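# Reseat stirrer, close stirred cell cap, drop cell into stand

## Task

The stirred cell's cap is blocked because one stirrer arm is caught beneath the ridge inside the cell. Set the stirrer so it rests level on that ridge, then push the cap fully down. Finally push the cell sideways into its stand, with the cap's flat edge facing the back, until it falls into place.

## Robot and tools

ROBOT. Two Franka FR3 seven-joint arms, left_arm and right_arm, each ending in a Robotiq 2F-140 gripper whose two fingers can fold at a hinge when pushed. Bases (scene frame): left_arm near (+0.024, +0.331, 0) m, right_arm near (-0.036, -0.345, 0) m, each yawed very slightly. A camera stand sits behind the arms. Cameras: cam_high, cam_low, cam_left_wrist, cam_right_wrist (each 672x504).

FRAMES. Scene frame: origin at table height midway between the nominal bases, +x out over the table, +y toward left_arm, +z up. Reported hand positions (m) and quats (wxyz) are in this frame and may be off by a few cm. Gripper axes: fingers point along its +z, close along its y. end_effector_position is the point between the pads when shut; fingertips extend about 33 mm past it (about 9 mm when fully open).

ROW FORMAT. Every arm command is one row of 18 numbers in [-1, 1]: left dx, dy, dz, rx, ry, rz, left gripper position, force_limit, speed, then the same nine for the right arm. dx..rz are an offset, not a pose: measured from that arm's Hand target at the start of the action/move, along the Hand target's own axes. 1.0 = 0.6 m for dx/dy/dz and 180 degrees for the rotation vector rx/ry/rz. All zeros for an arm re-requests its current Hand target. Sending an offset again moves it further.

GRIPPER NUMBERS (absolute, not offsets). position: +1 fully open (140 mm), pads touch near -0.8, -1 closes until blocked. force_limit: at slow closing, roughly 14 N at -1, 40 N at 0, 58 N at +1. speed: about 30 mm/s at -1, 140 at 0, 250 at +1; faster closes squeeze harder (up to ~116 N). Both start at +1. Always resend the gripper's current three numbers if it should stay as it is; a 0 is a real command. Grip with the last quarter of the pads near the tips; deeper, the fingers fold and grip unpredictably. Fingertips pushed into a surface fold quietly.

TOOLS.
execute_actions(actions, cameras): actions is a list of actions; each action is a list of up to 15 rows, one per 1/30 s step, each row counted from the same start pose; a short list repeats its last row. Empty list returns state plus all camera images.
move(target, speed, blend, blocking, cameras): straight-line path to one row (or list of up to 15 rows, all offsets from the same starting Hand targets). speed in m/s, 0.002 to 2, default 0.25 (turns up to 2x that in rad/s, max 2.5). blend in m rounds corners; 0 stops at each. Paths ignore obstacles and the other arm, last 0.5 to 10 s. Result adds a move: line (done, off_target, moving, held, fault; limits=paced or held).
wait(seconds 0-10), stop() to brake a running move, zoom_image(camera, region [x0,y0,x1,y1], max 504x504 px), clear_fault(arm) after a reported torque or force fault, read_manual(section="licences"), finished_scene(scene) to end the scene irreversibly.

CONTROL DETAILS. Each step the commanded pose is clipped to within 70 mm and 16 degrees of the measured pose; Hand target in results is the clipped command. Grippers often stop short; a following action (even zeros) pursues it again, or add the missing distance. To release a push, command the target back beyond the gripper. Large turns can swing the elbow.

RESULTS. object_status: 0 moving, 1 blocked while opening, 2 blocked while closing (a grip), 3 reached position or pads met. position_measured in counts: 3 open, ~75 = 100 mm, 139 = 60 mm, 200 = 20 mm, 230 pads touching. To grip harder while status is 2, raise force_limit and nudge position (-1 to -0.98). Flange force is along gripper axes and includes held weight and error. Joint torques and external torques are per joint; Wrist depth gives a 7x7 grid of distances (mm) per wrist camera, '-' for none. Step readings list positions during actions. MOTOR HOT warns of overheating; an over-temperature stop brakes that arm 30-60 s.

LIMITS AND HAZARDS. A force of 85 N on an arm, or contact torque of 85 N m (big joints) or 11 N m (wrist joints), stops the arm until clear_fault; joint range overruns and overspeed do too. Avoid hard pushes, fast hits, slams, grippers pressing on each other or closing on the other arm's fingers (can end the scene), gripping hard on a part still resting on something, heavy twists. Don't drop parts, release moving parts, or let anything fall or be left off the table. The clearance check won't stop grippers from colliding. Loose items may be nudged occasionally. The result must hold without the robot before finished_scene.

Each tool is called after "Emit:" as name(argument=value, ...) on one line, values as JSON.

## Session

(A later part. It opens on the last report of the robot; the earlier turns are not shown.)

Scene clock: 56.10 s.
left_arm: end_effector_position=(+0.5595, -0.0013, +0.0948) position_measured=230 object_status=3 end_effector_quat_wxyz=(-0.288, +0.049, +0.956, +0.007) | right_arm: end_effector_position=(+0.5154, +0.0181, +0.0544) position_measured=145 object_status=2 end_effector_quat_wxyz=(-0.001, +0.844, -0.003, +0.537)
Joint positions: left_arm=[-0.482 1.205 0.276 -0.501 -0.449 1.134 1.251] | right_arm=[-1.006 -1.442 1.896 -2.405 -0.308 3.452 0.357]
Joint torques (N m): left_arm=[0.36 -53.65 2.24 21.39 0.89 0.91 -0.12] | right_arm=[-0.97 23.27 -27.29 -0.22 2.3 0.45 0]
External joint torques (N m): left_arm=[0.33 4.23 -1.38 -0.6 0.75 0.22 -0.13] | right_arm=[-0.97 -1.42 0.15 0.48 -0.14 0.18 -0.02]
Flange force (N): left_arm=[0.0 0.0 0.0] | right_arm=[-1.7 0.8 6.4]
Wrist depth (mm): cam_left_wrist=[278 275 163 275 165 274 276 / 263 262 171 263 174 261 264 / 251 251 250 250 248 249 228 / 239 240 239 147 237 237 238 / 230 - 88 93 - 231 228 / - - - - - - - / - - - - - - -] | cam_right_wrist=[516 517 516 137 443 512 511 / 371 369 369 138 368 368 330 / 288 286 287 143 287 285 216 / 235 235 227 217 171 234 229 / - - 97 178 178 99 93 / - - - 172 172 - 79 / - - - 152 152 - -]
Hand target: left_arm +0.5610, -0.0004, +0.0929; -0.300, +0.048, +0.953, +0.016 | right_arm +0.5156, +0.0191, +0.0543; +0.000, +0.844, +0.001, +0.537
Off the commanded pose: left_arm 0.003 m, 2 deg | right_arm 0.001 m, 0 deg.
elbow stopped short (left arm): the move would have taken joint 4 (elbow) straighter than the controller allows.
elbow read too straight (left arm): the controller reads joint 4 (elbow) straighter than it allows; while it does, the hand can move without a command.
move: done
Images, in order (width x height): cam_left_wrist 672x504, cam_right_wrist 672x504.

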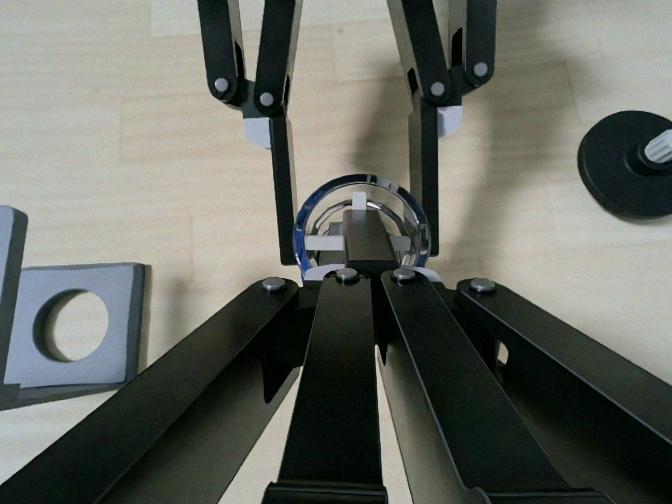

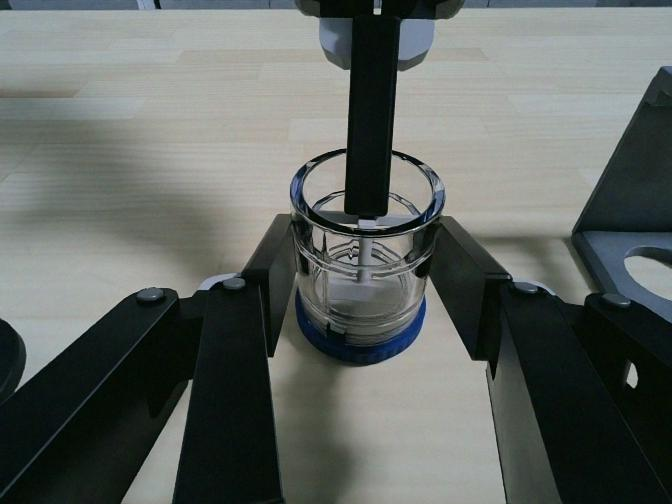

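Emit:
move(target=[0,0,0,0,0,0,-0.633,-0.8,0,0,0,0,0,0,0,-1,-0.4,-1], speed=0.05)

Emit:
move(target=[0.115,0,-0.164,0,0,0,-0.633,-0.8,0,0.0121,0,-0.0056,0,0,0,-1,-0.4,-1], speed=0.15)

Emit:
move(target=[[0,0,0,0,0,0,-0.633,-0.8,0,-0.0583,0,-0.1567,0,0,0,-1,-0.4,-1],[0,0,0,0,0,0,-0.633,-0.8,0,-0.0704,0,-0.1511,0,0,0,-1,-0.4,-1]], speed=[0.12,0.04], cameras=["cam_high","cam_right_wrist"])

Scene clock: 57.20 s.
left_arm: end_effector_position=(+0.5594, -0.0013, +0.0947) position_measured=209 object_status=3 end_effector_quat_wxyz=(-0.288, +0.050, +0.956, +0.007) | right_arm: end_effector_position=(+0.5154, +0.0181, +0.0544) position_measured=145 object_status=2 end_effector_quat_wxyz=(-0.001, +0.844, -0.003, +0.537)
Joint positions: left_arm=[-0.478 1.204 0.265 -0.501 -0.439 1.135 1.249] | right_arm=[-1.006 -1.442 1.896 -2.405 -0.308 3.452 0.357]
Joint velocities: left_arm=[0.001 -0.001 -0.001 0.001 0.004 0 -0.002] | right_arm=[within noise]
Joint torques (N m): left_arm=[0.38 -53.86 2.43 21.39 0.81 0.98 -0.2] | right_arm=[-0.88 23.23 -27.34 -0.2 2.31 0.43 0.03]
External joint torques (N m): left_arm=[0.35 4.18 -1.06 -0.74 0.67 0.28 -0.22] | right_arm=[-0.81 -1.44 0.08 0.61 -0.12 0.18 0]
Flange force (N): left_arm=[0.0 0.0 0.0] | right_arm=[-1.8 0.5 6.2]
Wrist depth (mm): cam_left_wrist=[278 277 162 275 165 274 274 / 263 264 170 263 174 262 263 / 252 250 250 249 247 249 227 / 241 240 238 120 188 238 237 / 228 - 93 - - - 229 / - - - - - - - / - - - - - - -] | cam_right_wrist=[513 520 481 137 140 512 516 / 369 369 367 138 348 367 349 / 286 287 288 162 274 286 217 / 236 235 226 172 172 234 229 / - - 97 179 178 99 93 / - - - 172 172 - 79 / - - - 152 152 - -]
Hand target: left_arm +0.5610, -0.0004, +0.0929; -0.300, +0.048, +0.953, +0.016 | right_arm +0.5156, +0.0191, +0.0543; +0.000, +0.844, +0.001, +0.537
Off the commanded pose: left_arm 0.003 m, 2 deg | right_arm 0.001 m, 0 deg.
elbow stopped short (left arm): the move would have taken joint 4 (elbow) straighter than the controller allows.
elbow read too straight (left arm): the controller reads joint 4 (elbow) straighter than it allows; while it does, the hand can move without a command.
move: done

Scene clock: 58.80 s.
left_arm: end_effector_position=(+0.5602, -0.0022, +0.2143) position_measured=209 object_status=3 end_effector_quat_wxyz=(-0.256, +0.046, +0.966, -0.011) | right_arm: end_effector_position=(+0.5159, +0.0187, +0.0608) position_measured=145 object_status=2 end_effector_quat_wxyz=(+0.000, +0.844, -0.001, +0.537)
Joint positions: left_arm=[-0.466 1.026 0.241 -0.501 -0.425 1.04 1.208] | right_arm=[-1.005 -1.429 1.883 -2.409 -0.327 3.452 0.354]
Joint velocities: left_arm=[-0.001 -0.001 -0.001 -0.001 0.001 -0.001 -0.004] | right_arm=[within noise]
Joint torques (N m): left_arm=[0.69 -53.36 1.61 21.52 0.53 0.8 -0.16] | right_arm=[-0.02 24.13 -28.54 -0.71 2.48 0.25 -0.01]
External joint torques (N m): left_arm=[0.61 2.48 -1.25 -0.13 0.52 -0.18 -0.17] | right_arm=[-0.03 -0.51 -1.03 -0.36 0.03 -0.02 -0.03]
Flange force (N): left_arm=[0.0 0.0 0.0] | right_arm=[0.8 1.6 -0.6]
Wrist depth (mm): cam_left_wrist=[405 402 397 249 265 390 382 / 394 389 385 381 374 373 370 / 384 380 376 366 362 367 360 / 368 366 364 130 355 349 347 / 360 - 93 - - 95 339 / - - - - - - - / - - - - - - -] | cam_right_wrist=[528 532 532 535 534 534 535 / 381 382 380 384 383 384 363 / 297 297 297 298 298 298 215 / 243 243 153 189 171 244 233 / - - 97 178 177 99 93 / - - - 179 179 - 79 / - - - 158 158 - -]
Hand target: left_arm +0.5608, -0.0005, +0.2131; -0.300, +0.048, +0.953, +0.016 | right_arm +0.5157, +0.0191, +0.0623; +0.000, +0.844, +0.001, +0.537
Off the commanded pose: left_arm 0.002 m, 6 deg | right_arm 0.002 m, 0 deg.
elbow stopped short (left arm): the move would have taken joint 4 (elbow) straighter than the controller allows.
elbow read too straight (left arm): the controller reads joint 4 (elbow) straighter than it allows; while it does, the hand can move without a command.
move: off_target (left_arm)

Scene clock: 60.93 s.
left_arm: end_effector_position=(+0.5604, -0.0011, +0.2137) position_measured=209 object_status=3 end_effector_quat_wxyz=(-0.256, +0.045, +0.966, -0.010) | right_arm: end_effector_position=(+0.4143, +0.0189, +0.0615) position_measured=145 object_status=2 end_effector_quat_wxyz=(+0.002, +0.845, +0.006, +0.535)
Joint positions: left_arm=[-0.466 1.026 0.243 -0.502 -0.425 1.04 1.207] | right_arm=[-0.684 -1.343 1.904 -2.61 -0.295 3.327 0.385]
Joint velocities: left_arm=[within noise] | right_arm=[0 -0.001 0 0 0.004 0 0.003]
Joint torques (N m): left_arm=[0.28 -53.45 2.32 21.31 0.06 0.84 -0.16] | right_arm=[-1.09 19.03 -24.41 -0.16 2.96 0 0.31]
External joint torques (N m): left_arm=[0.1 2.53 -0.63 -0.38 0.02 -0.14 -0.17] | right_arm=[-1.18 -1.63 -0.05 0.51 0.78 -0.2 0.28]
Flange force (N): left_arm=[0.0 0.0 0.0] | right_arm=[-3.0 -0.6 7.7]
Wrist depth (mm): cam_left_wrist=[406 401 397 392 388 388 385 / 390 388 386 380 377 375 372 / 380 374 371 366 365 364 361 / 368 366 361 146 354 350 348 / 351 - 93 - - - 339 / - - - - - - - / - - - - - - -] | cam_right_wrist=[504 510 519 520 525 533 242 / 369 371 375 377 380 343 345 / 289 291 293 295 296 297 301 / 226 239 231 195 171 245 246 / - - 97 178 178 99 94 / - - - 178 174 - 79 / - - - 157 157 - -]
Hand target: left_arm +0.5597, +0.0000, +0.2128; -0.258, +0.042, +0.965, -0.008 (not the last commanded pose) | right_arm +0.4156, +0.0189, +0.0625; +0.000, +0.844, +0.001, +0.537
Off the commanded pose: left_arm 0.001 m, 6 deg | right_arm 0.002 m, 1 deg.
move: off_target (left_arm)
Images, in order (width x height): cam_high 672x504, cam_right_wrist 672x504.

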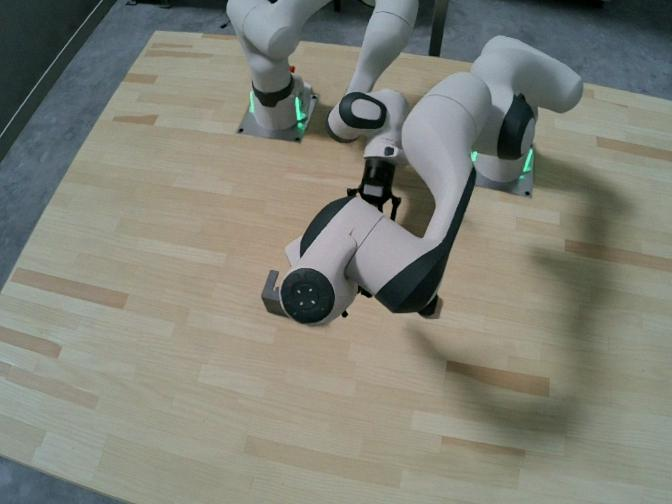

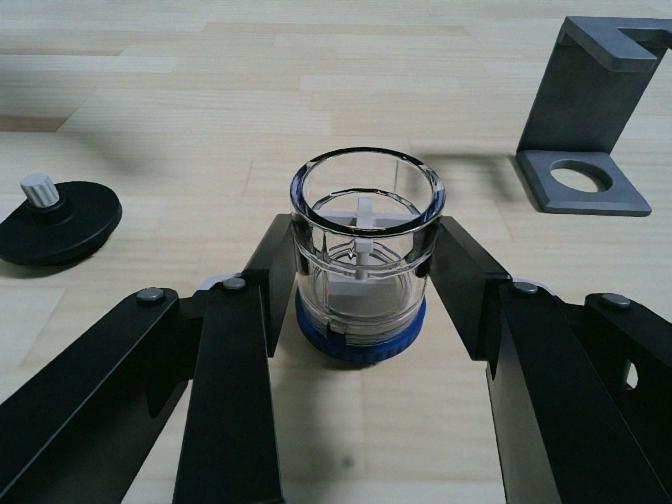

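Emit:
move(target=[0.0863,-0.0087,0.2,-0.0146,0.0285,0,-0.633,-0.8,0,-0.0106,0,0.0049,0,0,0,-1,-0.4,-1], speed=0.15, cameras=["cam_left_wrist","cam_right_wrist"])

Emit:
zoom_image(camera="cam_left_wrist", region=[250, 120, 450, 320])

Emit:
zoom_image(camera="cam_right_wrist", region=[270, 80, 470, 280])

Scene clock: 63.10 s.
left_arm: end_effector_position=(+0.4539, -0.0008, +0.1348) position_measured=209 object_status=3 end_effector_quat_wxyz=(-0.302, +0.045, +0.952, +0.016) | right_arm: end_effector_position=(+0.4153, +0.0183, +0.0561) position_measured=145 object_status=2 end_effector_quat_wxyz=(+0.002, +0.844, +0.003, +0.537)
Joint positions: left_arm=[-0.699 0.646 0.303 -1.405 -0.379 1.431 1.285] | right_arm=[-0.69 -1.358 1.919 -2.603 -0.28 3.327 0.393]
Joint velocities: left_arm=[-0.001 0.002 0 -0.001 0.001 0.004 0.004] | right_arm=[within noise]
Joint torques (N m): left_arm=[0.31 -46.77 4.46 21.74 0.81 0.77 0.32] | right_arm=[-1.13 19.38 -23.18 -0.55 2.64 0.18 0.29]
External joint torques (N m): left_arm=[0.28 1.86 -0.95 -0.45 0.56 0.2 0.3] | right_arm=[-1.1 -1.32 1.22 0.63 0.46 0.02 0.27]
Flange force (N): left_arm=[-4.6 -1.0 0.1] | right_arm=[-4.9 -0.6 8.3]
Wrist depth (mm): cam_left_wrist=[330 328 322 205 201 334 333 / 311 312 204 310 207 314 315 / 295 294 293 297 291 297 300 / 280 280 284 120 279 282 283 / 267 - 93 - - 95 273 / - - - - - - - / - - - - - - -] | cam_right_wrist=[501 502 505 109 510 481 247 / 360 361 364 331 369 306 357 / 249 284 285 287 288 289 289 / 219 233 225 189 171 236 237 / - - 97 178 178 99 94 / - - - 172 172 - 79 / - - - 152 153 - -]
Hand target: left_arm +0.4548, -0.0001, +0.1347; -0.300, +0.048, +0.953, +0.016 | right_arm +0.4156, +0.0189, +0.0554; +0.000, +0.844, +0.001, +0.537
Off the commanded pose: left_arm 0.001 m, 0 deg | right_arm 0.001 m, 0 deg.
move: done
Images, in order (width x height): cam_left_wrist 672x504, cam_right_wrist 672x504.

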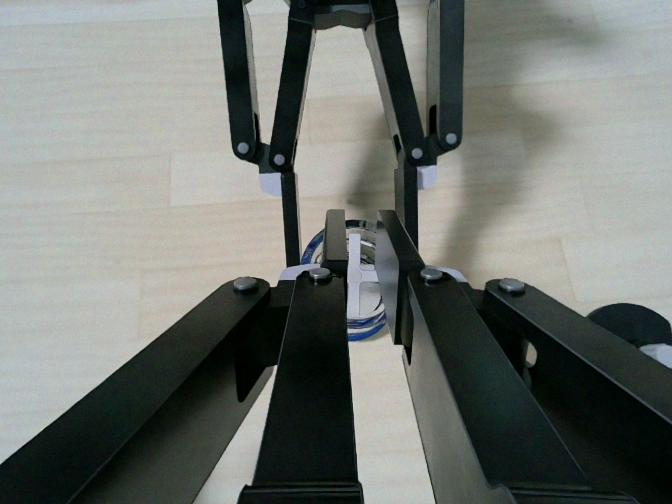

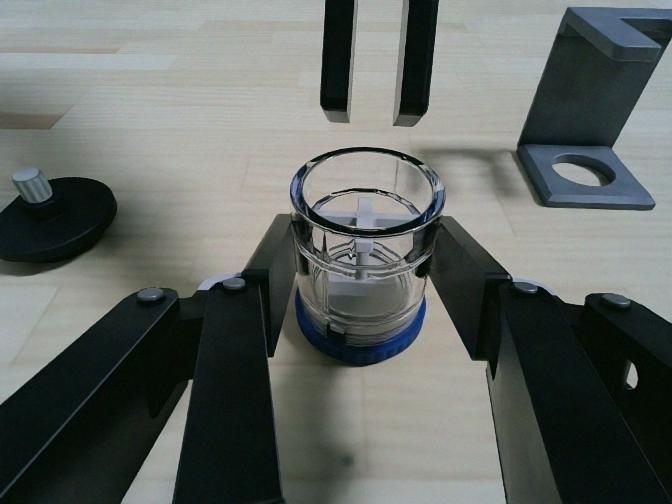

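Scaled by 2.520 from the camera's 672x504 image, which has a finer 960x720 frame.

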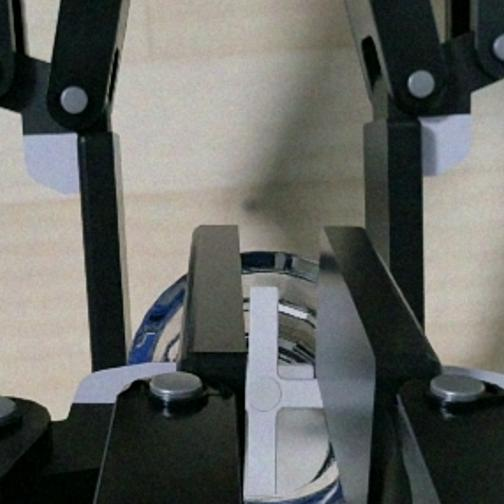

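Scaled by 2.520 from the camera's 672x504 image, which has a finer 960x720 frame.

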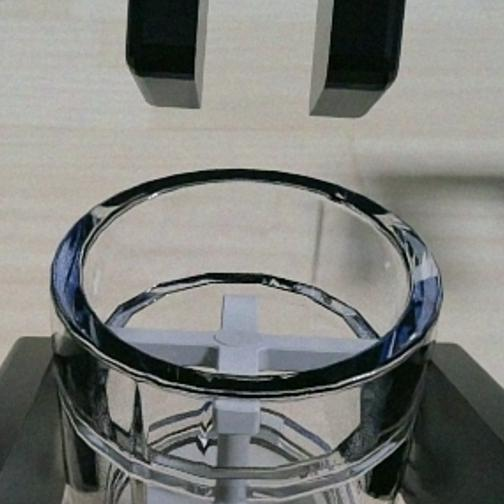

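Emit:
move(target=[0.095,0,-0.137,0,0,0,-0.633,-0.8,0,0,0,0,0,0,0,0.43,-0.4,-1], speed=0.15)

Emit:
move(target=[0,0,0,0,0,0,-0.633,-0.8,0,0.0067,0.0274,0.01435,0.3021,0,-0.1409,0.43,-0.4,-1], speed=0.4, cameras=["cam_high","cam_right_wrist"])

Scene clock: 65.93 s.
left_arm: end_effector_position=(+0.4554, -0.0010, +0.2354) position_measured=209 object_status=3 end_effector_quat_wxyz=(-0.299, +0.051, +0.953, +0.014) | right_arm: end_effector_position=(+0.4152, +0.0182, +0.0557) position_measured=75 object_status=0 end_effector_quat_wxyz=(+0.002, +0.844, +0.003, +0.536)
Joint positions: left_arm=[-0.689 0.583 0.317 -1.246 -0.371 1.226 1.244] | right_arm=[-0.69 -1.358 1.92 -2.603 -0.28 3.327 0.393]
Joint torques (N m): left_arm=[0.31 -44.45 4.22 23.27 0.17 0.4 -0.15] | right_arm=[-1.02 19.37 -23.7 -0.54 2.7 0.1 0.34]
External joint torques (N m): left_arm=[0.42 3.23 -0.48 0.58 0.04 -0.21 -0.16] | right_arm=[-0.93 -1.36 0.77 0.72 0.51 -0.05 0.31]
Flange force (N): left_arm=[-13.9 -7.2 -11.4] | right_arm=[-4.3 -0.9 7.6]
Wrist depth (mm): cam_left_wrist=[447 451 452 267 449 453 448 / 425 428 419 289 424 426 425 / 400 406 396 404 398 403 406 / 383 386 381 146 380 384 384 / 367 - 93 - - 95 370 / - - - - - - - / - - - - - - -] | cam_right_wrist=[494 495 504 509 511 519 244 / 358 363 361 366 367 331 335 / 249 282 284 286 286 285 278 / 220 240 217 200 235 152 237 / - 102 192 178 193 130 109 / - 108 171 172 172 173 - / - - 152 152 149 153 -]
Hand target: left_arm +0.4552, -0.0003, +0.2348; -0.300, +0.048, +0.953, +0.016 | right_arm +0.4156, +0.0189, +0.0554; +0.000, +0.844, +0.001, +0.537
Off the commanded pose: left_arm 0.001 m, 0 deg | right_arm 0.001 m, 0 deg.
move: done

Scene clock: 69.00 s.
left_arm: end_effector_position=(+0.4553, -0.0010, +0.2354) position_measured=209 object_status=3 end_effector_quat_wxyz=(-0.299, +0.051, +0.953, +0.014) | right_arm: end_effector_position=(+0.4257, +0.0026, +0.0559) position_measured=75 object_status=3 end_effector_quat_wxyz=(-0.141, +0.773, +0.336, +0.520)
Joint positions: left_arm=[-0.689 0.583 0.317 -1.246 -0.371 1.226 1.243] | right_arm=[-1.167 -1.795 1.989 -2.642 0.034 4.581 -0.077]
Joint velocities: left_arm=[within noise] | right_arm=[0.001 -0.002 0.001 -0.001 0.001 0 -0.006]
Joint torques (N m): left_arm=[0.28 -44.48 4.17 23.26 0.18 0.42 -0.16] | right_arm=[-1.01 18.41 -21.9 -8.55 2.16 1.06 -0.06]
External joint torques (N m): left_arm=[0.35 3.07 -0.54 0.63 0.04 -0.2 -0.18] | right_arm=[-0.99 -0.72 -0.16 0.26 -0.17 0.14 -0.11]
Flange force (N): left_arm=[-13.5 -7.2 -11.3] | right_arm=[0.3 5.0 2.1]
Wrist depth (mm): cam_left_wrist=[236 237 450 449 452 453 449 / 419 251 280 425 423 429 429 / 404 397 294 319 403 406 405 / 388 381 384 335 382 386 386 / 369 - 93 - - - 370 / - - - - - - - / - - - - - - -] | cam_right_wrist=[411 445 492 547 618 2526 2418 / 314 335 368 386 427 464 520 / 253 265 274 298 317 340 367 / 213 224 218 232 258 152 288 / - 102 191 176 210 130 - / - 108 168 170 179 187 - / - - 150 155 161 166 -]
Hand target: left_arm +0.4552, -0.0003, +0.2348; -0.300, +0.048, +0.953, +0.016 | right_arm +0.4251, +0.0025, +0.0555; -0.247, +0.740, +0.407, +0.475
Off the commanded pose: left_arm 0.001 m, 0 deg | right_arm 0.001 m, 19 deg; orientation clipped.
joint sent to its limit (right arm) — joint 2 (shoulder), lower limit; joint 6 (wrist pitch), upper limit. The joint targets are off in orientation, not in position.
move: off_target (right_arm); limits=paced
Images, in order (width x height): cam_high 672x504, cam_right_wrist 672x504.

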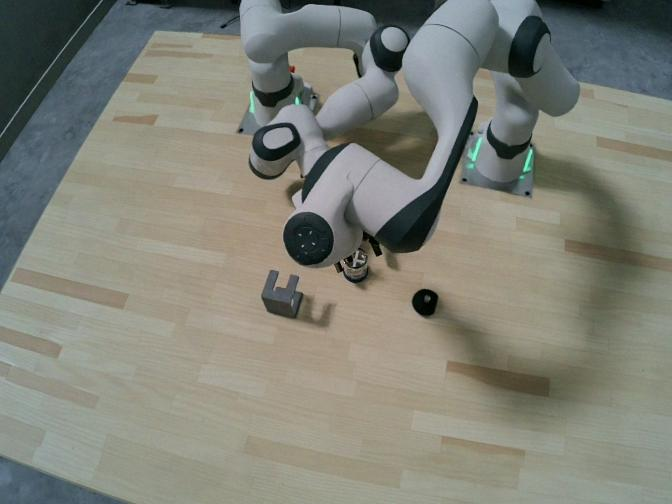

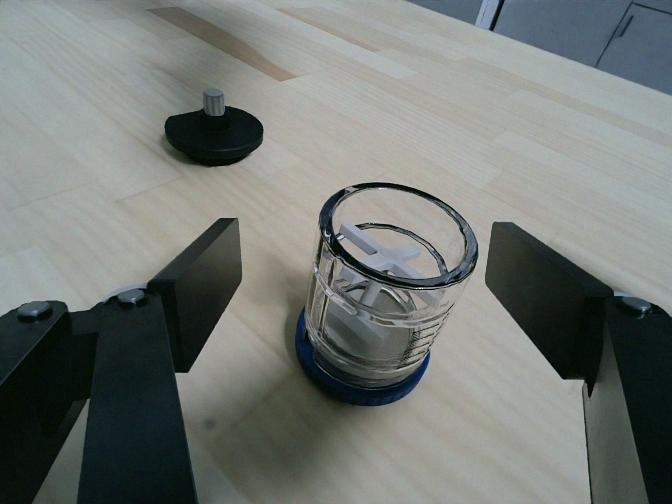

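Emit:
move(target=[[0,0,0,0,0,0,0.3,-0.8,0,-0.0488,-0.02,-0.1047,0,0,0,0.43,-0.4,-1],[-0.0115,-0.005,0.0628,0.0097,-0.1944,-0.0307,0.3,-0.8,0,-0.0235,-0.151,-0.0502,-0.3021,0,0.1409,0.43,-0.4,-1]], speed=0.3, blend=0.02, cameras=["cam_left_wrist","cam_right_wrist"])

Emit:
zoom_image(camera="cam_left_wrist", region=[260, 100, 430, 270])

Scene clock: 74.57 s.
left_arm: end_effector_position=(+0.4389, -0.0013, +0.1996) position_measured=91 object_status=3 end_effector_quat_wxyz=(-0.001, +0.003, +1.000, +0.000) | right_arm: end_effector_position=(+0.3301, +0.0244, +0.0528) position_measured=75 object_status=3 end_effector_quat_wxyz=(+0.022, +0.839, -0.014, +0.543)
Joint positions: left_arm=[-0.984 -0.025 0.35 -2.15 0.009 2.124 0.894] | right_arm=[-0.374 -1.36 2.054 -2.634 0.396 3.013 -0.035]
Joint velocities: left_arm=[0.002 0.001 -0.001 0 -0.001 0 -0.007] | right_arm=[within noise]
Joint torques (N m): left_arm=[0.31 -27.5 -2.06 23.57 1.17 2.79 -0.17] | right_arm=[-1.03 18.24 -23.28 -3.34 2.62 0.73 0.41]
External joint torques (N m): left_arm=[0.26 1.27 -1.81 -0.39 0.52 0.3 -0.17] | right_arm=[-1 -1.44 0.09 0.49 0.49 -0.35 0.37]
Flange force (N): left_arm=[0.1 -2.2 2.3] | right_arm=[-3.1 -3.8 4.3]
Wrist depth (mm): cam_left_wrist=[294 293 294 292 294 296 294 / 312 310 310 310 311 310 310 / 325 327 326 319 325 327 328 / 347 345 168 350 343 147 347 / - - 365 372 371 115 92 / - - 396 397 398 - - / - - 428 427 430 - -] | cam_right_wrist=[466 474 484 499 513 355 533 / 321 346 348 377 366 351 375 / 257 268 273 252 280 284 289 / 220 221 208 226 228 152 233 / - 102 184 191 193 130 109 / - 66 164 166 167 168 - / - - 145 146 146 148 -]
Hand target: left_arm +0.4390, -0.0016, +0.1999; +0.001, +0.001, +1.000, +0.001 | right_arm +0.3311, +0.0241, +0.0536; +0.021, +0.839, -0.019, +0.544
Off the commanded pose: left_arm 0.000 m, 0 deg | right_arm 0.001 m, 1 deg.
move: done; blend cut to 0 m at target 1; limits=paced
Images, in order (width x height): cam_left_wrist 672x504, cam_right_wrist 672x504.

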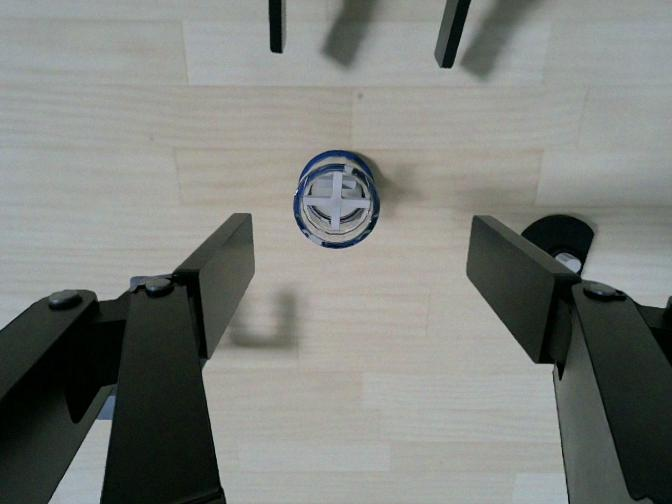

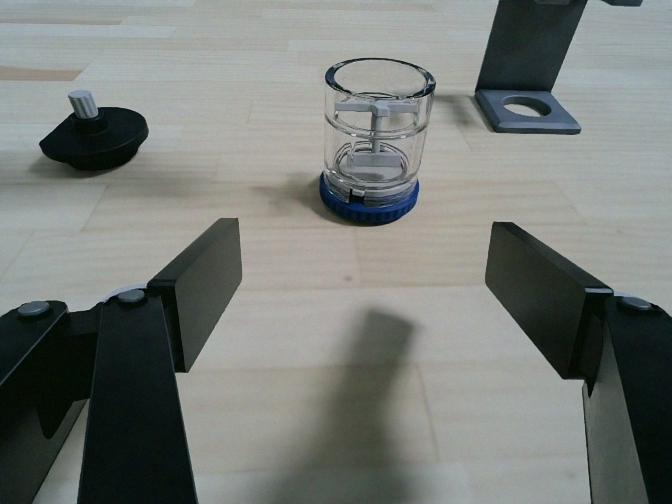

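Scaled by 2.965 from the camera's 672x504 image, which has a finer 960x720 frame.

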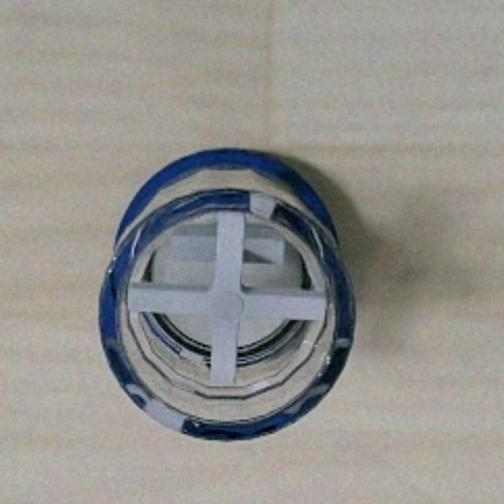

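Emit:
move(target=[[0,0,0,0,0,0,0.3,-0.8,0,-0.0563,0,-0.1208,0,0,0,0.43,-0.4,-1],[0,-0.0018,0.2155,0,0,0,0.3,-0.8,0,-0.0563,0,-0.1208,0,0,0,0.43,-0.4,-1]], speed=[0.2,0.12], cameras=["cam_left_wrist"])

Emit:
move(target=[0,0,0,0,0,0,-1,-0.8,-0.9,0,0,0,0,0,0,0.43,-0.4,-1])

Scene clock: 79.63 s.
left_arm: end_effector_position=(+0.4387, -0.0023, +0.0715) position_measured=91 object_status=3 end_effector_quat_wxyz=(+0.001, -0.001, +1.000, +0.002) | right_arm: end_effector_position=(+0.2511, +0.0286, +0.0516) position_measured=75 object_status=3 end_effector_quat_wxyz=(+0.022, +0.839, -0.015, +0.543)
Joint positions: left_arm=[-0.973 0.178 0.337 -2.273 -0.086 2.439 0.951] | right_arm=[-0.111 -1.351 2.045 -2.651 0.421 2.785 0.039]
Joint velocities: left_arm=[0 0.001 0.001 0 -0.001 0.002 0.007] | right_arm=[within noise]
Joint torques (N m): left_arm=[0.7 -29.9 0.38 20.87 -0.03 2.86 0.46] | right_arm=[-0.13 17.6 -22.65 -4.13 1.65 0.55 0.35]
External joint torques (N m): left_arm=[0.71 2.84 -1.57 -0.03 -0.53 0.36 0.46] | right_arm=[-0.09 -1.07 0.02 0 0.16 -0.35 0.32]
Flange force (N): left_arm=[-7.2 -4.7 8.3] | right_arm=[-1.8 -1.3 -0.1]
Wrist depth (mm): cam_left_wrist=[180 180 180 180 180 180 181 / 190 190 190 191 190 191 191 / 200 201 201 197 202 201 202 / 214 211 145 - 212 148 214 / - - 227 229 229 115 90 / - - 246 246 245 246 - / - - 264 264 266 - -] | cam_right_wrist=[456 468 443 490 427 443 524 / 333 322 343 348 354 360 369 / 261 265 269 271 274 278 284 / 216 224 206 223 224 152 231 / - 102 181 189 190 130 109 / - 108 162 164 165 166 - / - - 143 143 144 146 -]
Hand target: left_arm +0.4391, -0.0025, +0.0706; +0.001, +0.001, +1.000, +0.001 | right_arm +0.2513, +0.0285, +0.0523; +0.021, +0.839, -0.019, +0.544
Off the commanded pose: left_arm 0.001 m, 0 deg | right_arm 0.001 m, 0 deg.
move: done
Images, in order (width x height): cam_left_wrist 672x504.

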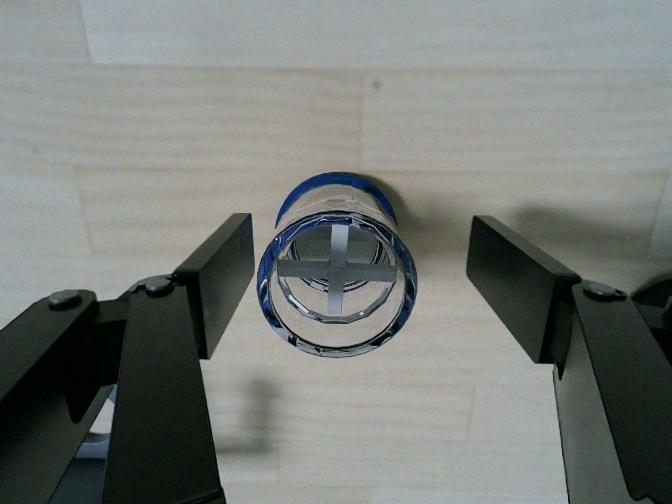

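Scene clock: 80.67 s.
left_arm: end_effector_position=(+0.4390, -0.0026, +0.0716) position_measured=145 object_status=0 end_effector_quat_wxyz=(+0.001, +0.000, +1.000, +0.001) | right_arm: end_effector_position=(+0.2511, +0.0286, +0.0516) position_measured=75 object_status=3 end_effector_quat_wxyz=(+0.022, +0.839, -0.015, +0.543)
Joint positions: left_arm=[-0.973 0.178 0.337 -2.273 -0.086 2.44 0.953] | right_arm=[-0.111 -1.351 2.045 -2.651 0.421 2.785 0.039]
Joint torques (N m): left_arm=[0.5 -29.86 0.57 20.62 0.07 2.67 0.34] | right_arm=[-0.15 17.61 -22.67 -4.08 1.64 0.57 0.35]
External joint torques (N m): left_arm=[0.39 2.91 -1.5 -0.34 -0.43 0.16 0.34] | right_arm=[-0.2 -1.1 0 0.01 0.16 -0.34 0.32]
Flange force (N): left_arm=[-6.0 -4.5 7.8] | right_arm=[-1.8 -1.6 0.3]
Wrist depth (mm): cam_left_wrist=[180 181 180 180 180 181 181 / 190 190 191 191 190 190 191 / 202 201 201 200 203 202 202 / 214 214 146 175 148 212 215 / - - 92 229 229 - - / - - - 245 247 - - / - - - 266 265 - -] | cam_right_wrist=[459 468 477 490 466 476 529 / 334 320 344 343 356 361 368 / 262 265 267 271 275 278 284 / 216 225 205 222 225 152 231 / - 102 181 189 190 130 109 / - 108 161 163 165 165 - / - - 143 143 144 146 -]
Hand target: left_arm +0.4391, -0.0025, +0.0706; +0.001, +0.001, +1.000, +0.001 | right_arm +0.2513, +0.0285, +0.0523; +0.021, +0.839, -0.019, +0.544
Off the commanded pose: left_arm 0.001 m, 0 deg | right_arm 0.001 m, 0 deg.
move: done

Emit:
move(target=[[0,0,-0.005,0,0,0,-1,-0.8,-0.9,0,0,0,0,0,0,0.43,-0.4,-1],[0,0,-0.005,0,0,0.5,-1,-0.8,-0.9,0,0,0,0,0,0,0.43,-0.4,-1],[0,0,0,0,0,0.5,-1,-0.8,-0.9,0,0,0,0,0,0,0.43,-0.4,-1]], speed=[0.05,0.35,0.03], cameras=["cam_left_wrist"])

Scene clock: 85.60 s.
left_arm: end_effector_position=(+0.4391, -0.0022, +0.0721) position_measured=145 object_status=2 end_effector_quat_wxyz=(+0.000, +0.707, +0.708, +0.002) | right_arm: end_effector_position=(+0.2511, +0.0286, +0.0516) position_measured=75 object_status=3 end_effector_quat_wxyz=(+0.022, +0.839, -0.015, +0.543)
Joint positions: left_arm=[-0.634 0.167 -0.002 -2.274 0.007 2.441 2.456] | right_arm=[-0.111 -1.351 2.045 -2.651 0.421 2.785 0.039]
Joint velocities: left_arm=[0 0.002 0 -0.002 0.002 0.002 0.007] | right_arm=[within noise]
Joint torques (N m): left_arm=[0.57 -30.69 -1.48 20.98 0.06 2.76 0.31] | right_arm=[-0.12 17.65 -22.66 -4.18 1.64 0.56 0.35]
External joint torques (N m): left_arm=[0.61 3.86 -1.6 0.02 -0.53 0.28 0.31] | right_arm=[-0.11 -0.98 -0.05 -0.05 0.17 -0.34 0.32]
Flange force (N): left_arm=[-5.7 7.4 8.1] | right_arm=[-1.5 -1.2 -0.2]
Wrist depth (mm): cam_left_wrist=[183 182 182 181 181 181 181 / 192 191 192 191 191 190 190 / 203 203 202 200 202 202 201 / 215 215 145 - 147 211 214 / - - 92 229 228 - 81 / - - - 244 243 - - / - - - 263 263 - -] | cam_right_wrist=[457 468 475 446 497 442 524 / 334 323 344 298 356 361 369 / 262 265 268 271 275 279 284 / 216 224 206 222 225 153 229 / - 102 181 188 190 130 109 / - 108 162 163 165 165 - / - - 143 144 145 146 -]
Hand target: left_arm +0.4391, -0.0025, +0.0706; +0.000, +0.708, +0.706, +0.001 | right_arm +0.2513, +0.0285, +0.0523; +0.021, +0.839, -0.019, +0.544
Off the commanded pose: left_arm 0.002 m, 0 deg | right_arm 0.001 m, 0 deg.
move: done
Images, in order (width x height): cam_left_wrist 672x504.

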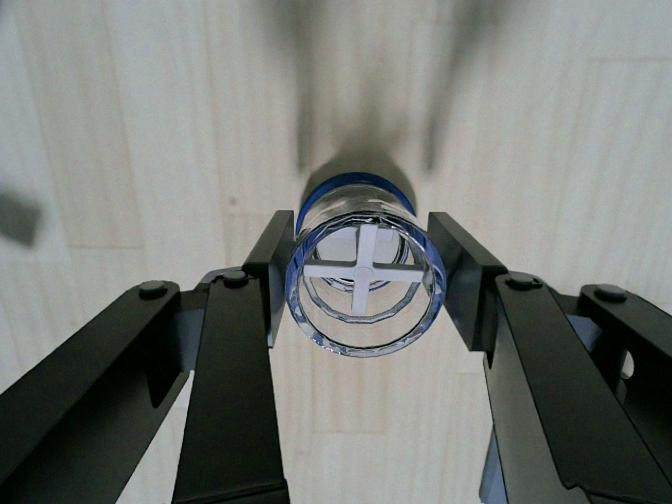

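Emit:
move(target=[0,0,0,0,0,0,0.3,-0.8,0,0,0,0,0,0,0,0.43,-0.4,-1])

Emit:
move(target=[[0,0,-0.2167,0,0,0,0.3,-0.8,0,0,0,0,0,0,0,0.43,-0.4,-1],[0,0,-0.2167,0,0,-0.5,0.3,-0.8,0,0,0,0,0,0,0,0.43,-0.4,-1]], speed=[0.15,0.5], cameras=["cam_left_wrist","cam_right_wrist"])

Scene clock: 87.43 s.
left_arm: end_effector_position=(+0.4389, -0.0020, +0.0714) position_measured=91 object_status=0 end_effector_quat_wxyz=(-0.001, +0.707, +0.707, +0.002) | right_arm: end_effector_position=(+0.2511, +0.0286, +0.0516) position_measured=75 object_status=3 end_effector_quat_wxyz=(+0.022, +0.839, -0.015, +0.543)
Joint positions: left_arm=[-0.634 0.168 -0.002 -2.274 0.007 2.442 2.458] | right_arm=[-0.111 -1.351 2.045 -2.651 0.421 2.785 0.039]
Joint torques (N m): left_arm=[0.39 -31.79 -1.23 20.94 0.08 2.77 0.36] | right_arm=[-0.1 17.57 -22.63 -4.2 1.63 0.54 0.37]
External joint torques (N m): left_arm=[0.36 2.75 -1.43 0.01 -0.51 0.3 0.36] | right_arm=[-0.18 -1.14 -0.06 -0.12 0.16 -0.37 0.34]
Flange force (N): left_arm=[-4.0 5.2 6.0] | right_arm=[-1.6 -1.3 0.0]
Wrist depth (mm): cam_left_wrist=[182 181 181 180 180 180 181 / 191 191 191 190 190 190 190 / 203 203 202 199 201 200 201 / 215 212 167 - 210 148 212 / - - 226 228 228 115 90 / - - 244 244 244 243 - / - - 262 261 262 - -] | cam_right_wrist=[458 466 476 455 499 476 524 / 335 319 344 310 355 358 369 / 261 265 268 273 275 279 283 / 216 225 206 222 225 152 231 / - 96 181 189 190 130 109 / - 66 162 163 165 165 - / - - 143 144 145 146 -]
Hand target: left_arm +0.4391, -0.0025, +0.0706; +0.000, +0.708, +0.706, +0.001 | right_arm +0.2513, +0.0285, +0.0523; +0.021, +0.839, -0.019, +0.544
Off the commanded pose: left_arm 0.001 m, 0 deg | right_arm 0.001 m, 0 deg.
move: done

Scene clock: 92.70 s.
left_arm: end_effector_position=(+0.4394, -0.0030, +0.2015) position_measured=91 object_status=3 end_effector_quat_wxyz=(+0.001, +0.003, +1.000, -0.002) | right_arm: end_effector_position=(+0.2511, +0.0286, +0.0516) position_measured=75 object_status=3 end_effector_quat_wxyz=(+0.022, +0.839, -0.015, +0.543)
Joint positions: left_arm=[-0.604 -0.027 -0.03 -2.15 -0.003 2.127 0.901] | right_arm=[-0.111 -1.351 2.045 -2.651 0.421 2.785 0.039]
Joint velocities: left_arm=[0 0.001 -0.001 0 0 0.001 -0.005] | right_arm=[within noise]
Joint torques (N m): left_arm=[0.33 -28.36 -1.74 24.61 1.17 2.36 -0.21] | right_arm=[-0.1 17.6 -22.71 -4.15 1.64 0.58 0.32]
External joint torques (N m): left_arm=[0.31 2.63 -1.76 0.56 0.52 -0.15 -0.21] | right_arm=[-0.04 -1.07 -0.04 -0.01 0.16 -0.32 0.29]
Flange force (N): left_arm=[-6.6 -7.5 1.6] | right_arm=[-1.6 -1.2 -0.3]
Wrist depth (mm): cam_left_wrist=[296 296 294 294 294 295 293 / 313 311 311 309 310 310 312 / 331 330 330 331 326 329 331 / 352 346 168 349 346 135 347 / - - 369 372 376 115 90 / - - 404 400 398 - - / - - 433 430 431 - -] | cam_right_wrist=[454 470 477 494 505 505 529 / 334 321 342 328 355 360 369 / 261 265 269 272 274 279 284 / 216 224 206 222 224 152 231 / - 102 181 188 190 130 109 / - 108 162 163 165 165 - / - - 142 143 145 146 -]
Hand target: left_arm +0.4390, -0.0027, +0.2006; +0.001, +0.001, +1.000, +0.001 | right_arm +0.2513, +0.0285, +0.0523; +0.021, +0.839, -0.019, +0.544
Off the commanded pose: left_arm 0.001 m, 0 deg | right_arm 0.001 m, 0 deg.
move: done; limits=paced
Images, in order (width x height): cam_left_wrist 672x504, cam_right_wrist 672x504.

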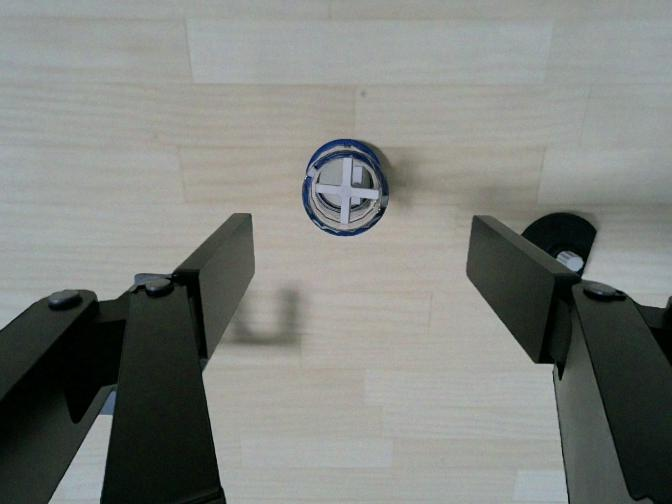

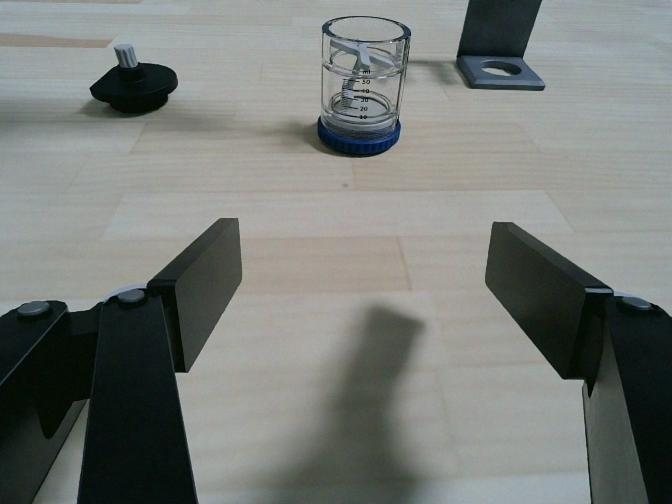

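Emit:
move(target=[0,0,0,0,0,0,0.3,-0.8,0,0.08,0.013,0.1637,0.0178,-0.0055,-0.003,0.43,-0.4,-1], speed=0.15, cameras=["cam_right_wrist"])

Scene clock: 96.23 s.
left_arm: end_effector_position=(+0.4394, -0.0030, +0.2015) position_measured=91 object_status=3 end_effector_quat_wxyz=(+0.001, +0.002, +1.000, -0.002) | right_arm: end_effector_position=(+0.3603, +0.0136, +0.0563) position_measured=75 object_status=3 end_effector_quat_wxyz=(-0.001, +0.843, -0.004, +0.538)
Joint positions: left_arm=[-0.604 -0.027 -0.03 -2.15 -0.002 2.127 0.899] | right_arm=[-0.495 -1.321 2.065 -2.682 0.379 3.213 -0.067]
Joint velocities: left_arm=[within noise] | right_arm=[0 0 0 -0.001 -0.002 0.003 -0.002]
Joint torques (N m): left_arm=[0.29 -28.38 -1.64 24.64 1.17 2.34 -0.17] | right_arm=[-1.11 19.42 -22.13 -3.48 2.27 1.43 -0.12]
External joint torques (N m): left_arm=[0.3 2.59 -1.64 0.62 0.52 -0.17 -0.17] | right_arm=[-1.11 -0.29 0.32 -0.04 -0.28 0.17 -0.15]
Flange force (N): left_arm=[-6.7 -7.4 1.4] | right_arm=[0.2 0.2 5.4]
Wrist depth (mm): cam_left_wrist=[295 296 295 296 291 294 295 / 313 311 311 310 312 309 310 / 331 329 329 327 331 330 329 / 353 347 168 350 345 135 350 / - - 370 375 374 115 92 / - - 400 400 401 - - / - - 433 430 432 - -] | cam_right_wrist=[495 496 495 495 501 316 466 / 359 358 361 361 360 341 359 / 259 272 280 281 282 282 281 / 231 240 215 215 224 153 231 / - 102 191 197 196 130 109 / - 108 171 171 171 171 - / - - 151 151 148 151 -]
Hand target: left_arm +0.4390, -0.0027, +0.2006; +0.001, +0.001, +1.000, +0.001 | right_arm +0.3599, +0.0148, +0.0562; +0.000, +0.844, +0.000, +0.537
Off the commanded pose: left_arm 0.001 m, 0 deg | right_arm 0.001 m, 0 deg.
move: done
Images, in order (width x height): cam_right_wrist 672x504.

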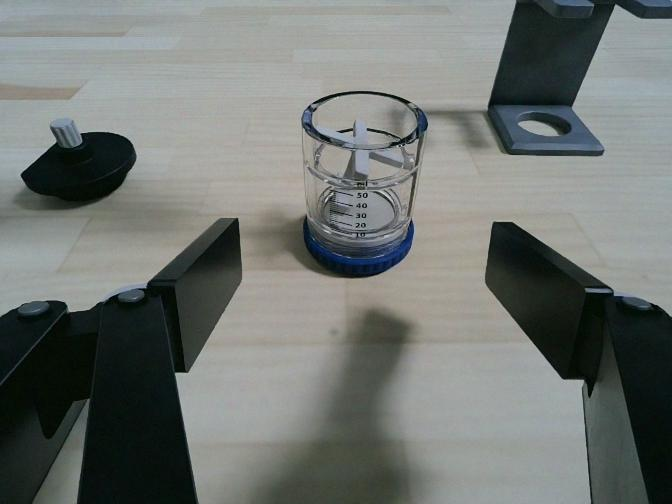

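Emit:
move(target=[0,0,0,0,0,0,0.3,-0.8,0,0.0369,0.0037,0.0859,0,0,0,0.43,-0.4,-1], speed=0.1)

Emit:
move(target=[0,0,0,0,0,0,0.3,-0.8,0,0,0,0,0,0,0,-1,-0.4,-1], cameras=["cam_left_wrist","cam_right_wrist"])

Scene clock: 97.83 s.
left_arm: end_effector_position=(+0.4394, -0.0030, +0.2015) position_measured=91 object_status=3 end_effector_quat_wxyz=(+0.001, +0.002, +1.000, -0.002) | right_arm: end_effector_position=(+0.4156, +0.0107, +0.0540) position_measured=75 object_status=3 end_effector_quat_wxyz=(-0.001, +0.844, -0.005, +0.536)
Joint positions: left_arm=[-0.604 -0.027 -0.03 -2.15 -0.002 2.127 0.899] | right_arm=[-0.706 -1.331 2.06 -2.613 0.322 3.338 -0.099]
Joint velocities: left_arm=[within noise] | right_arm=[0 0 0.001 -0.001 -0.002 0.004 -0.003]
Joint torques (N m): left_arm=[0.28 -28.36 -1.61 24.58 1.18 2.35 -0.19] | right_arm=[-1.08 20.43 -23.66 -1.96 2.62 1.55 -0.11]
External joint torques (N m): left_arm=[0.24 2.58 -1.65 0.61 0.53 -0.15 -0.19] | right_arm=[-1.06 -1.04 -0.03 0.55 -0.16 0.21 -0.14]
Flange force (N): left_arm=[-6.6 -7.4 1.5] | right_arm=[-0.7 -1.2 6.5]
Wrist depth (mm): cam_left_wrist=[296 296 218 295 217 291 294 / 312 312 310 311 308 312 310 / 331 330 330 318 330 328 329 / 353 346 167 349 348 147 349 / - - 369 375 374 115 92 / - - 400 400 403 - - / - - 434 431 429 - -] | cam_right_wrist=[492 491 490 493 496 426 226 / 357 355 356 356 355 305 337 / 245 280 279 292 279 266 267 / 221 238 214 190 221 152 229 / - 102 189 173 189 130 109 / - 108 169 169 169 169 - / - - 149 150 146 150 -]
Hand target: left_arm +0.4390, -0.0027, +0.2006; +0.001, +0.001, +1.000, +0.001 | right_arm +0.4160, +0.0126, +0.0544; +0.000, +0.844, +0.000, +0.537
Off the commanded pose: left_arm 0.001 m, 0 deg | right_arm 0.002 m, 1 deg.
move: done

Scene clock: 99.50 s.
left_arm: end_effector_position=(+0.4394, -0.0030, +0.2015) position_measured=91 object_status=3 end_effector_quat_wxyz=(+0.001, +0.002, +1.000, -0.002) | right_arm: end_effector_position=(+0.4156, +0.0111, +0.0541) position_measured=145 object_status=0 end_effector_quat_wxyz=(-0.001, +0.844, -0.004, +0.536)
Joint positions: left_arm=[-0.604 -0.027 -0.03 -2.15 -0.002 2.127 0.899] | right_arm=[-0.706 -1.331 2.059 -2.613 0.32 3.339 -0.099]
Joint torques (N m): left_arm=[0.33 -28.39 -1.67 24.6 1.17 2.35 -0.17] | right_arm=[-1.09 20.53 -23.56 -2.04 2.54 1.5 -0.05]
External joint torques (N m): left_arm=[0.41 2.59 -1.59 0.57 0.52 -0.17 -0.17] | right_arm=[-1.17 -0.95 -0.04 0.38 -0.23 0.14 -0.07]
Flange force (N): left_arm=[-6.7 -7.2 1.5] | right_arm=[-0.5 -0.9 6.4]
Wrist depth (mm): cam_left_wrist=[294 296 290 292 216 294 294 / 313 310 312 313 259 310 313 / 331 329 328 304 329 329 330 / 351 347 167 351 347 135 348 / - - 367 374 373 115 92 / - - 400 400 400 - - / - - 434 430 432 - -] | cam_right_wrist=[490 489 495 491 492 429 245 / 355 355 355 358 359 298 320 / 245 280 279 279 280 268 277 / 219 229 153 190 172 229 230 / - - 97 174 174 - 93 / - - - 169 169 - 79 / - - - 149 146 - -]
Hand target: left_arm +0.4390, -0.0027, +0.2006; +0.001, +0.001, +1.000, +0.001 | right_arm +0.4160, +0.0126, +0.0544; +0.000, +0.844, +0.000, +0.537
Off the commanded pose: left_arm 0.001 m, 0 deg | right_arm 0.002 m, 0 deg.
move: done
Images, in order (width x height): cam_left_wrist 672x504, cam_right_wrist 672x504.

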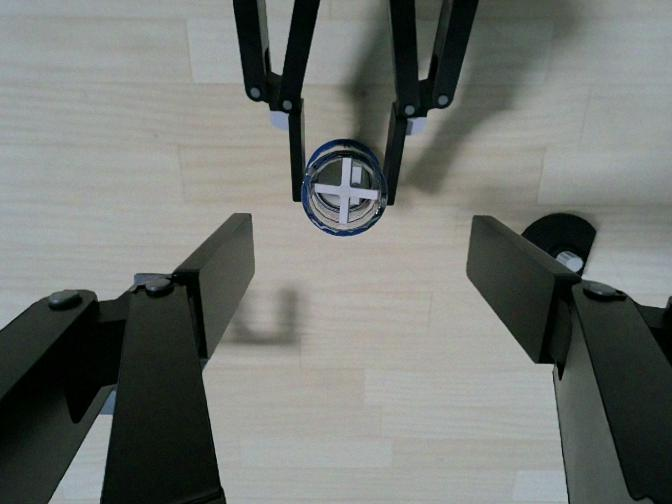

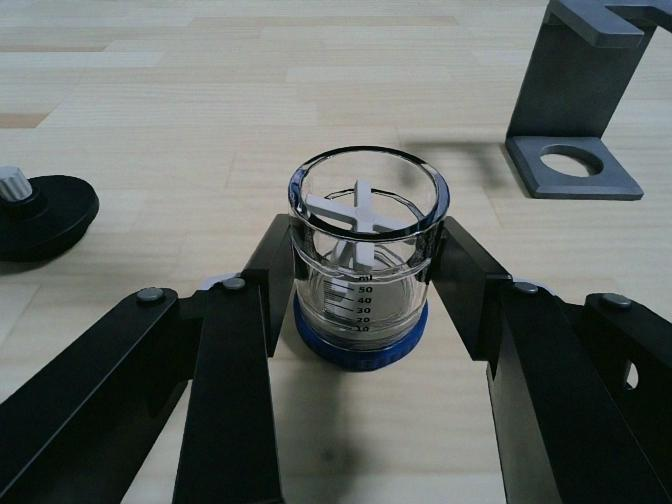

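Emit:
zoom_image(camera="cam_right_wrist", region=[270, 130, 470, 290])

Emit:
zoom_image(camera="cam_left_wrist", region=[290, 130, 400, 245])

Scaled by 2.520 from the camera's 672x504 image, which has a finer 960x720 frame.

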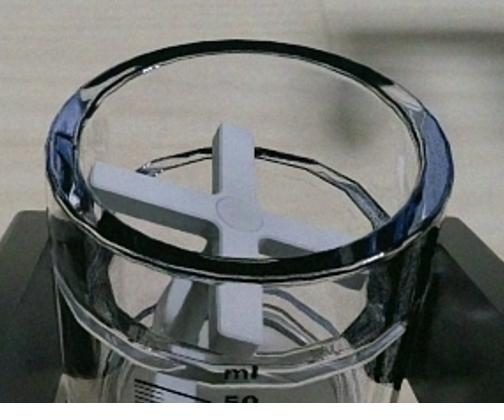

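Scaled by 4.383 from the camera's 672x504 image, which has a finer 960x720 frame.

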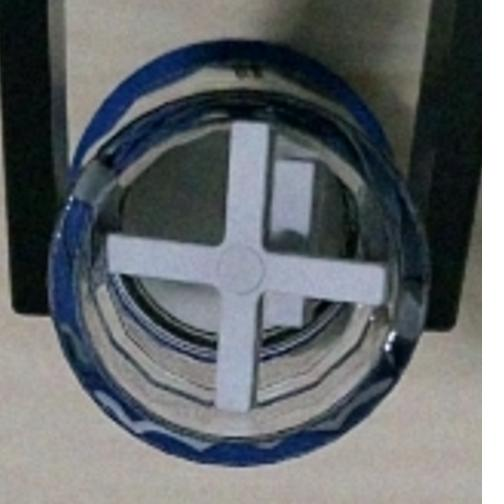

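Emit:
move(target=[[-0.0017,0.0182,0.03,0.1436,0.1436,-0.4849,-0.65,-0.8,0,0,0,0,0,0,0,-1,-0.4,-1],[-0.0017,0.0182,0.1227,0.1436,0.1436,-0.4849,-0.65,-0.8,0,0,0,0,0,0,0,-1,-0.4,-1]], speed=[0.5,0.12], cameras=["cam_left_wrist","cam_right_wrist"])

Scene clock: 105.27 s.
left_arm: end_effector_position=(+0.4402, +0.0088, +0.1280) position_measured=211 object_status=3 end_effector_quat_wxyz=(+0.201, +0.679, -0.677, +0.200) | right_arm: end_effector_position=(+0.4156, +0.0111, +0.0541) position_measured=145 object_status=2 end_effector_quat_wxyz=(-0.001, +0.844, -0.004, +0.536)
Joint positions: left_arm=[-0.491 -0.053 0.058 -2.504 -0.949 2.509 0.293] | right_arm=[-0.706 -1.331 2.059 -2.613 0.32 3.339 -0.099]
Joint velocities: left_arm=[-0.002 0 -0.001 0 0 -0.001 0.006] | right_arm=[within noise]
Joint torques (N m): left_arm=[0.19 -23.81 -1.52 20.39 0.06 2.01 0.34] | right_arm=[-1.07 20.42 -23.56 -2.13 2.51 1.49 -0.01]
External joint torques (N m): left_arm=[0.26 2.61 -1.31 -0.1 -0.51 0.28 0.32] | right_arm=[-1 -1.02 0.08 0.44 -0.29 0.15 -0.04]
Flange force (N): left_arm=[-1.2 -4.7 9.7] | right_arm=[-1.0 -1.0 6.1]
Wrist depth (mm): cam_left_wrist=[304 317 312 309 310 310 309 / 296 292 291 297 298 295 178 / 284 282 284 282 218 191 171 / 270 270 273 - 270 272 266 / 262 264 94 - - - 180 / - - - - - - - / - - - - - - -] | cam_right_wrist=[491 494 - 101 493 460 257 / 356 355 335 110 339 321 321 / 247 279 279 280 279 271 277 / 221 229 153 194 171 229 229 / - - 97 173 174 - 93 / - - - 169 169 - 79 / - - - 149 146 - -]
Hand target: left_arm +0.4401, +0.0083, +0.1270; +0.200, +0.677, -0.679, +0.201 | right_arm +0.4160, +0.0126, +0.0544; +0.000, +0.844, +0.000, +0.537
Off the commanded pose: left_arm 0.001 m, 0 deg | right_arm 0.002 m, 0 deg.
move: done
Images, in order (width x height): cam_left_wrist 672x504, cam_right_wrist 672x504.

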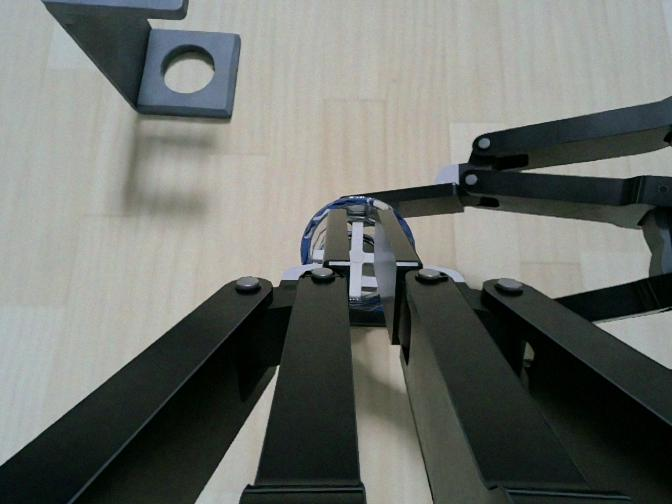

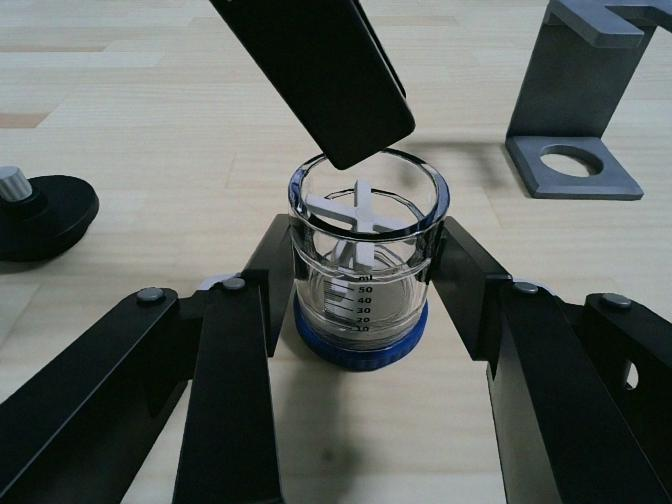

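Emit:
zoom_image(camera="cam_left_wrist", region=[280, 170, 440, 350])

Emit:
zoom_image(camera="cam_right_wrist", region=[270, 100, 470, 290])

Scaled by 2.800 from the camera's 672x504 image, which has a finer 960x720 frame.

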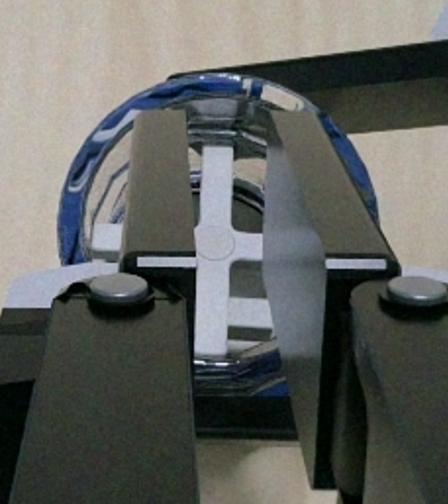

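Scaled by 2.520 from the camera's 672x504 image, which has a finer 960x720 frame.

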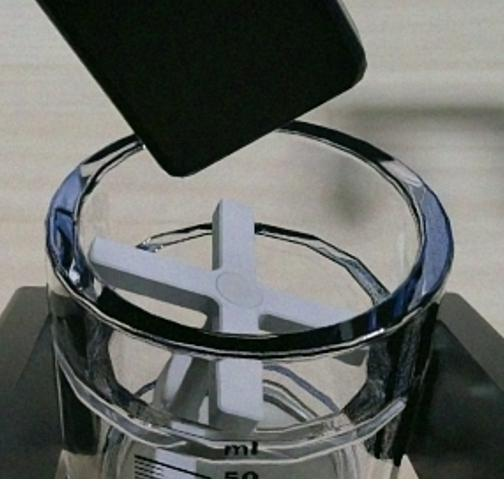

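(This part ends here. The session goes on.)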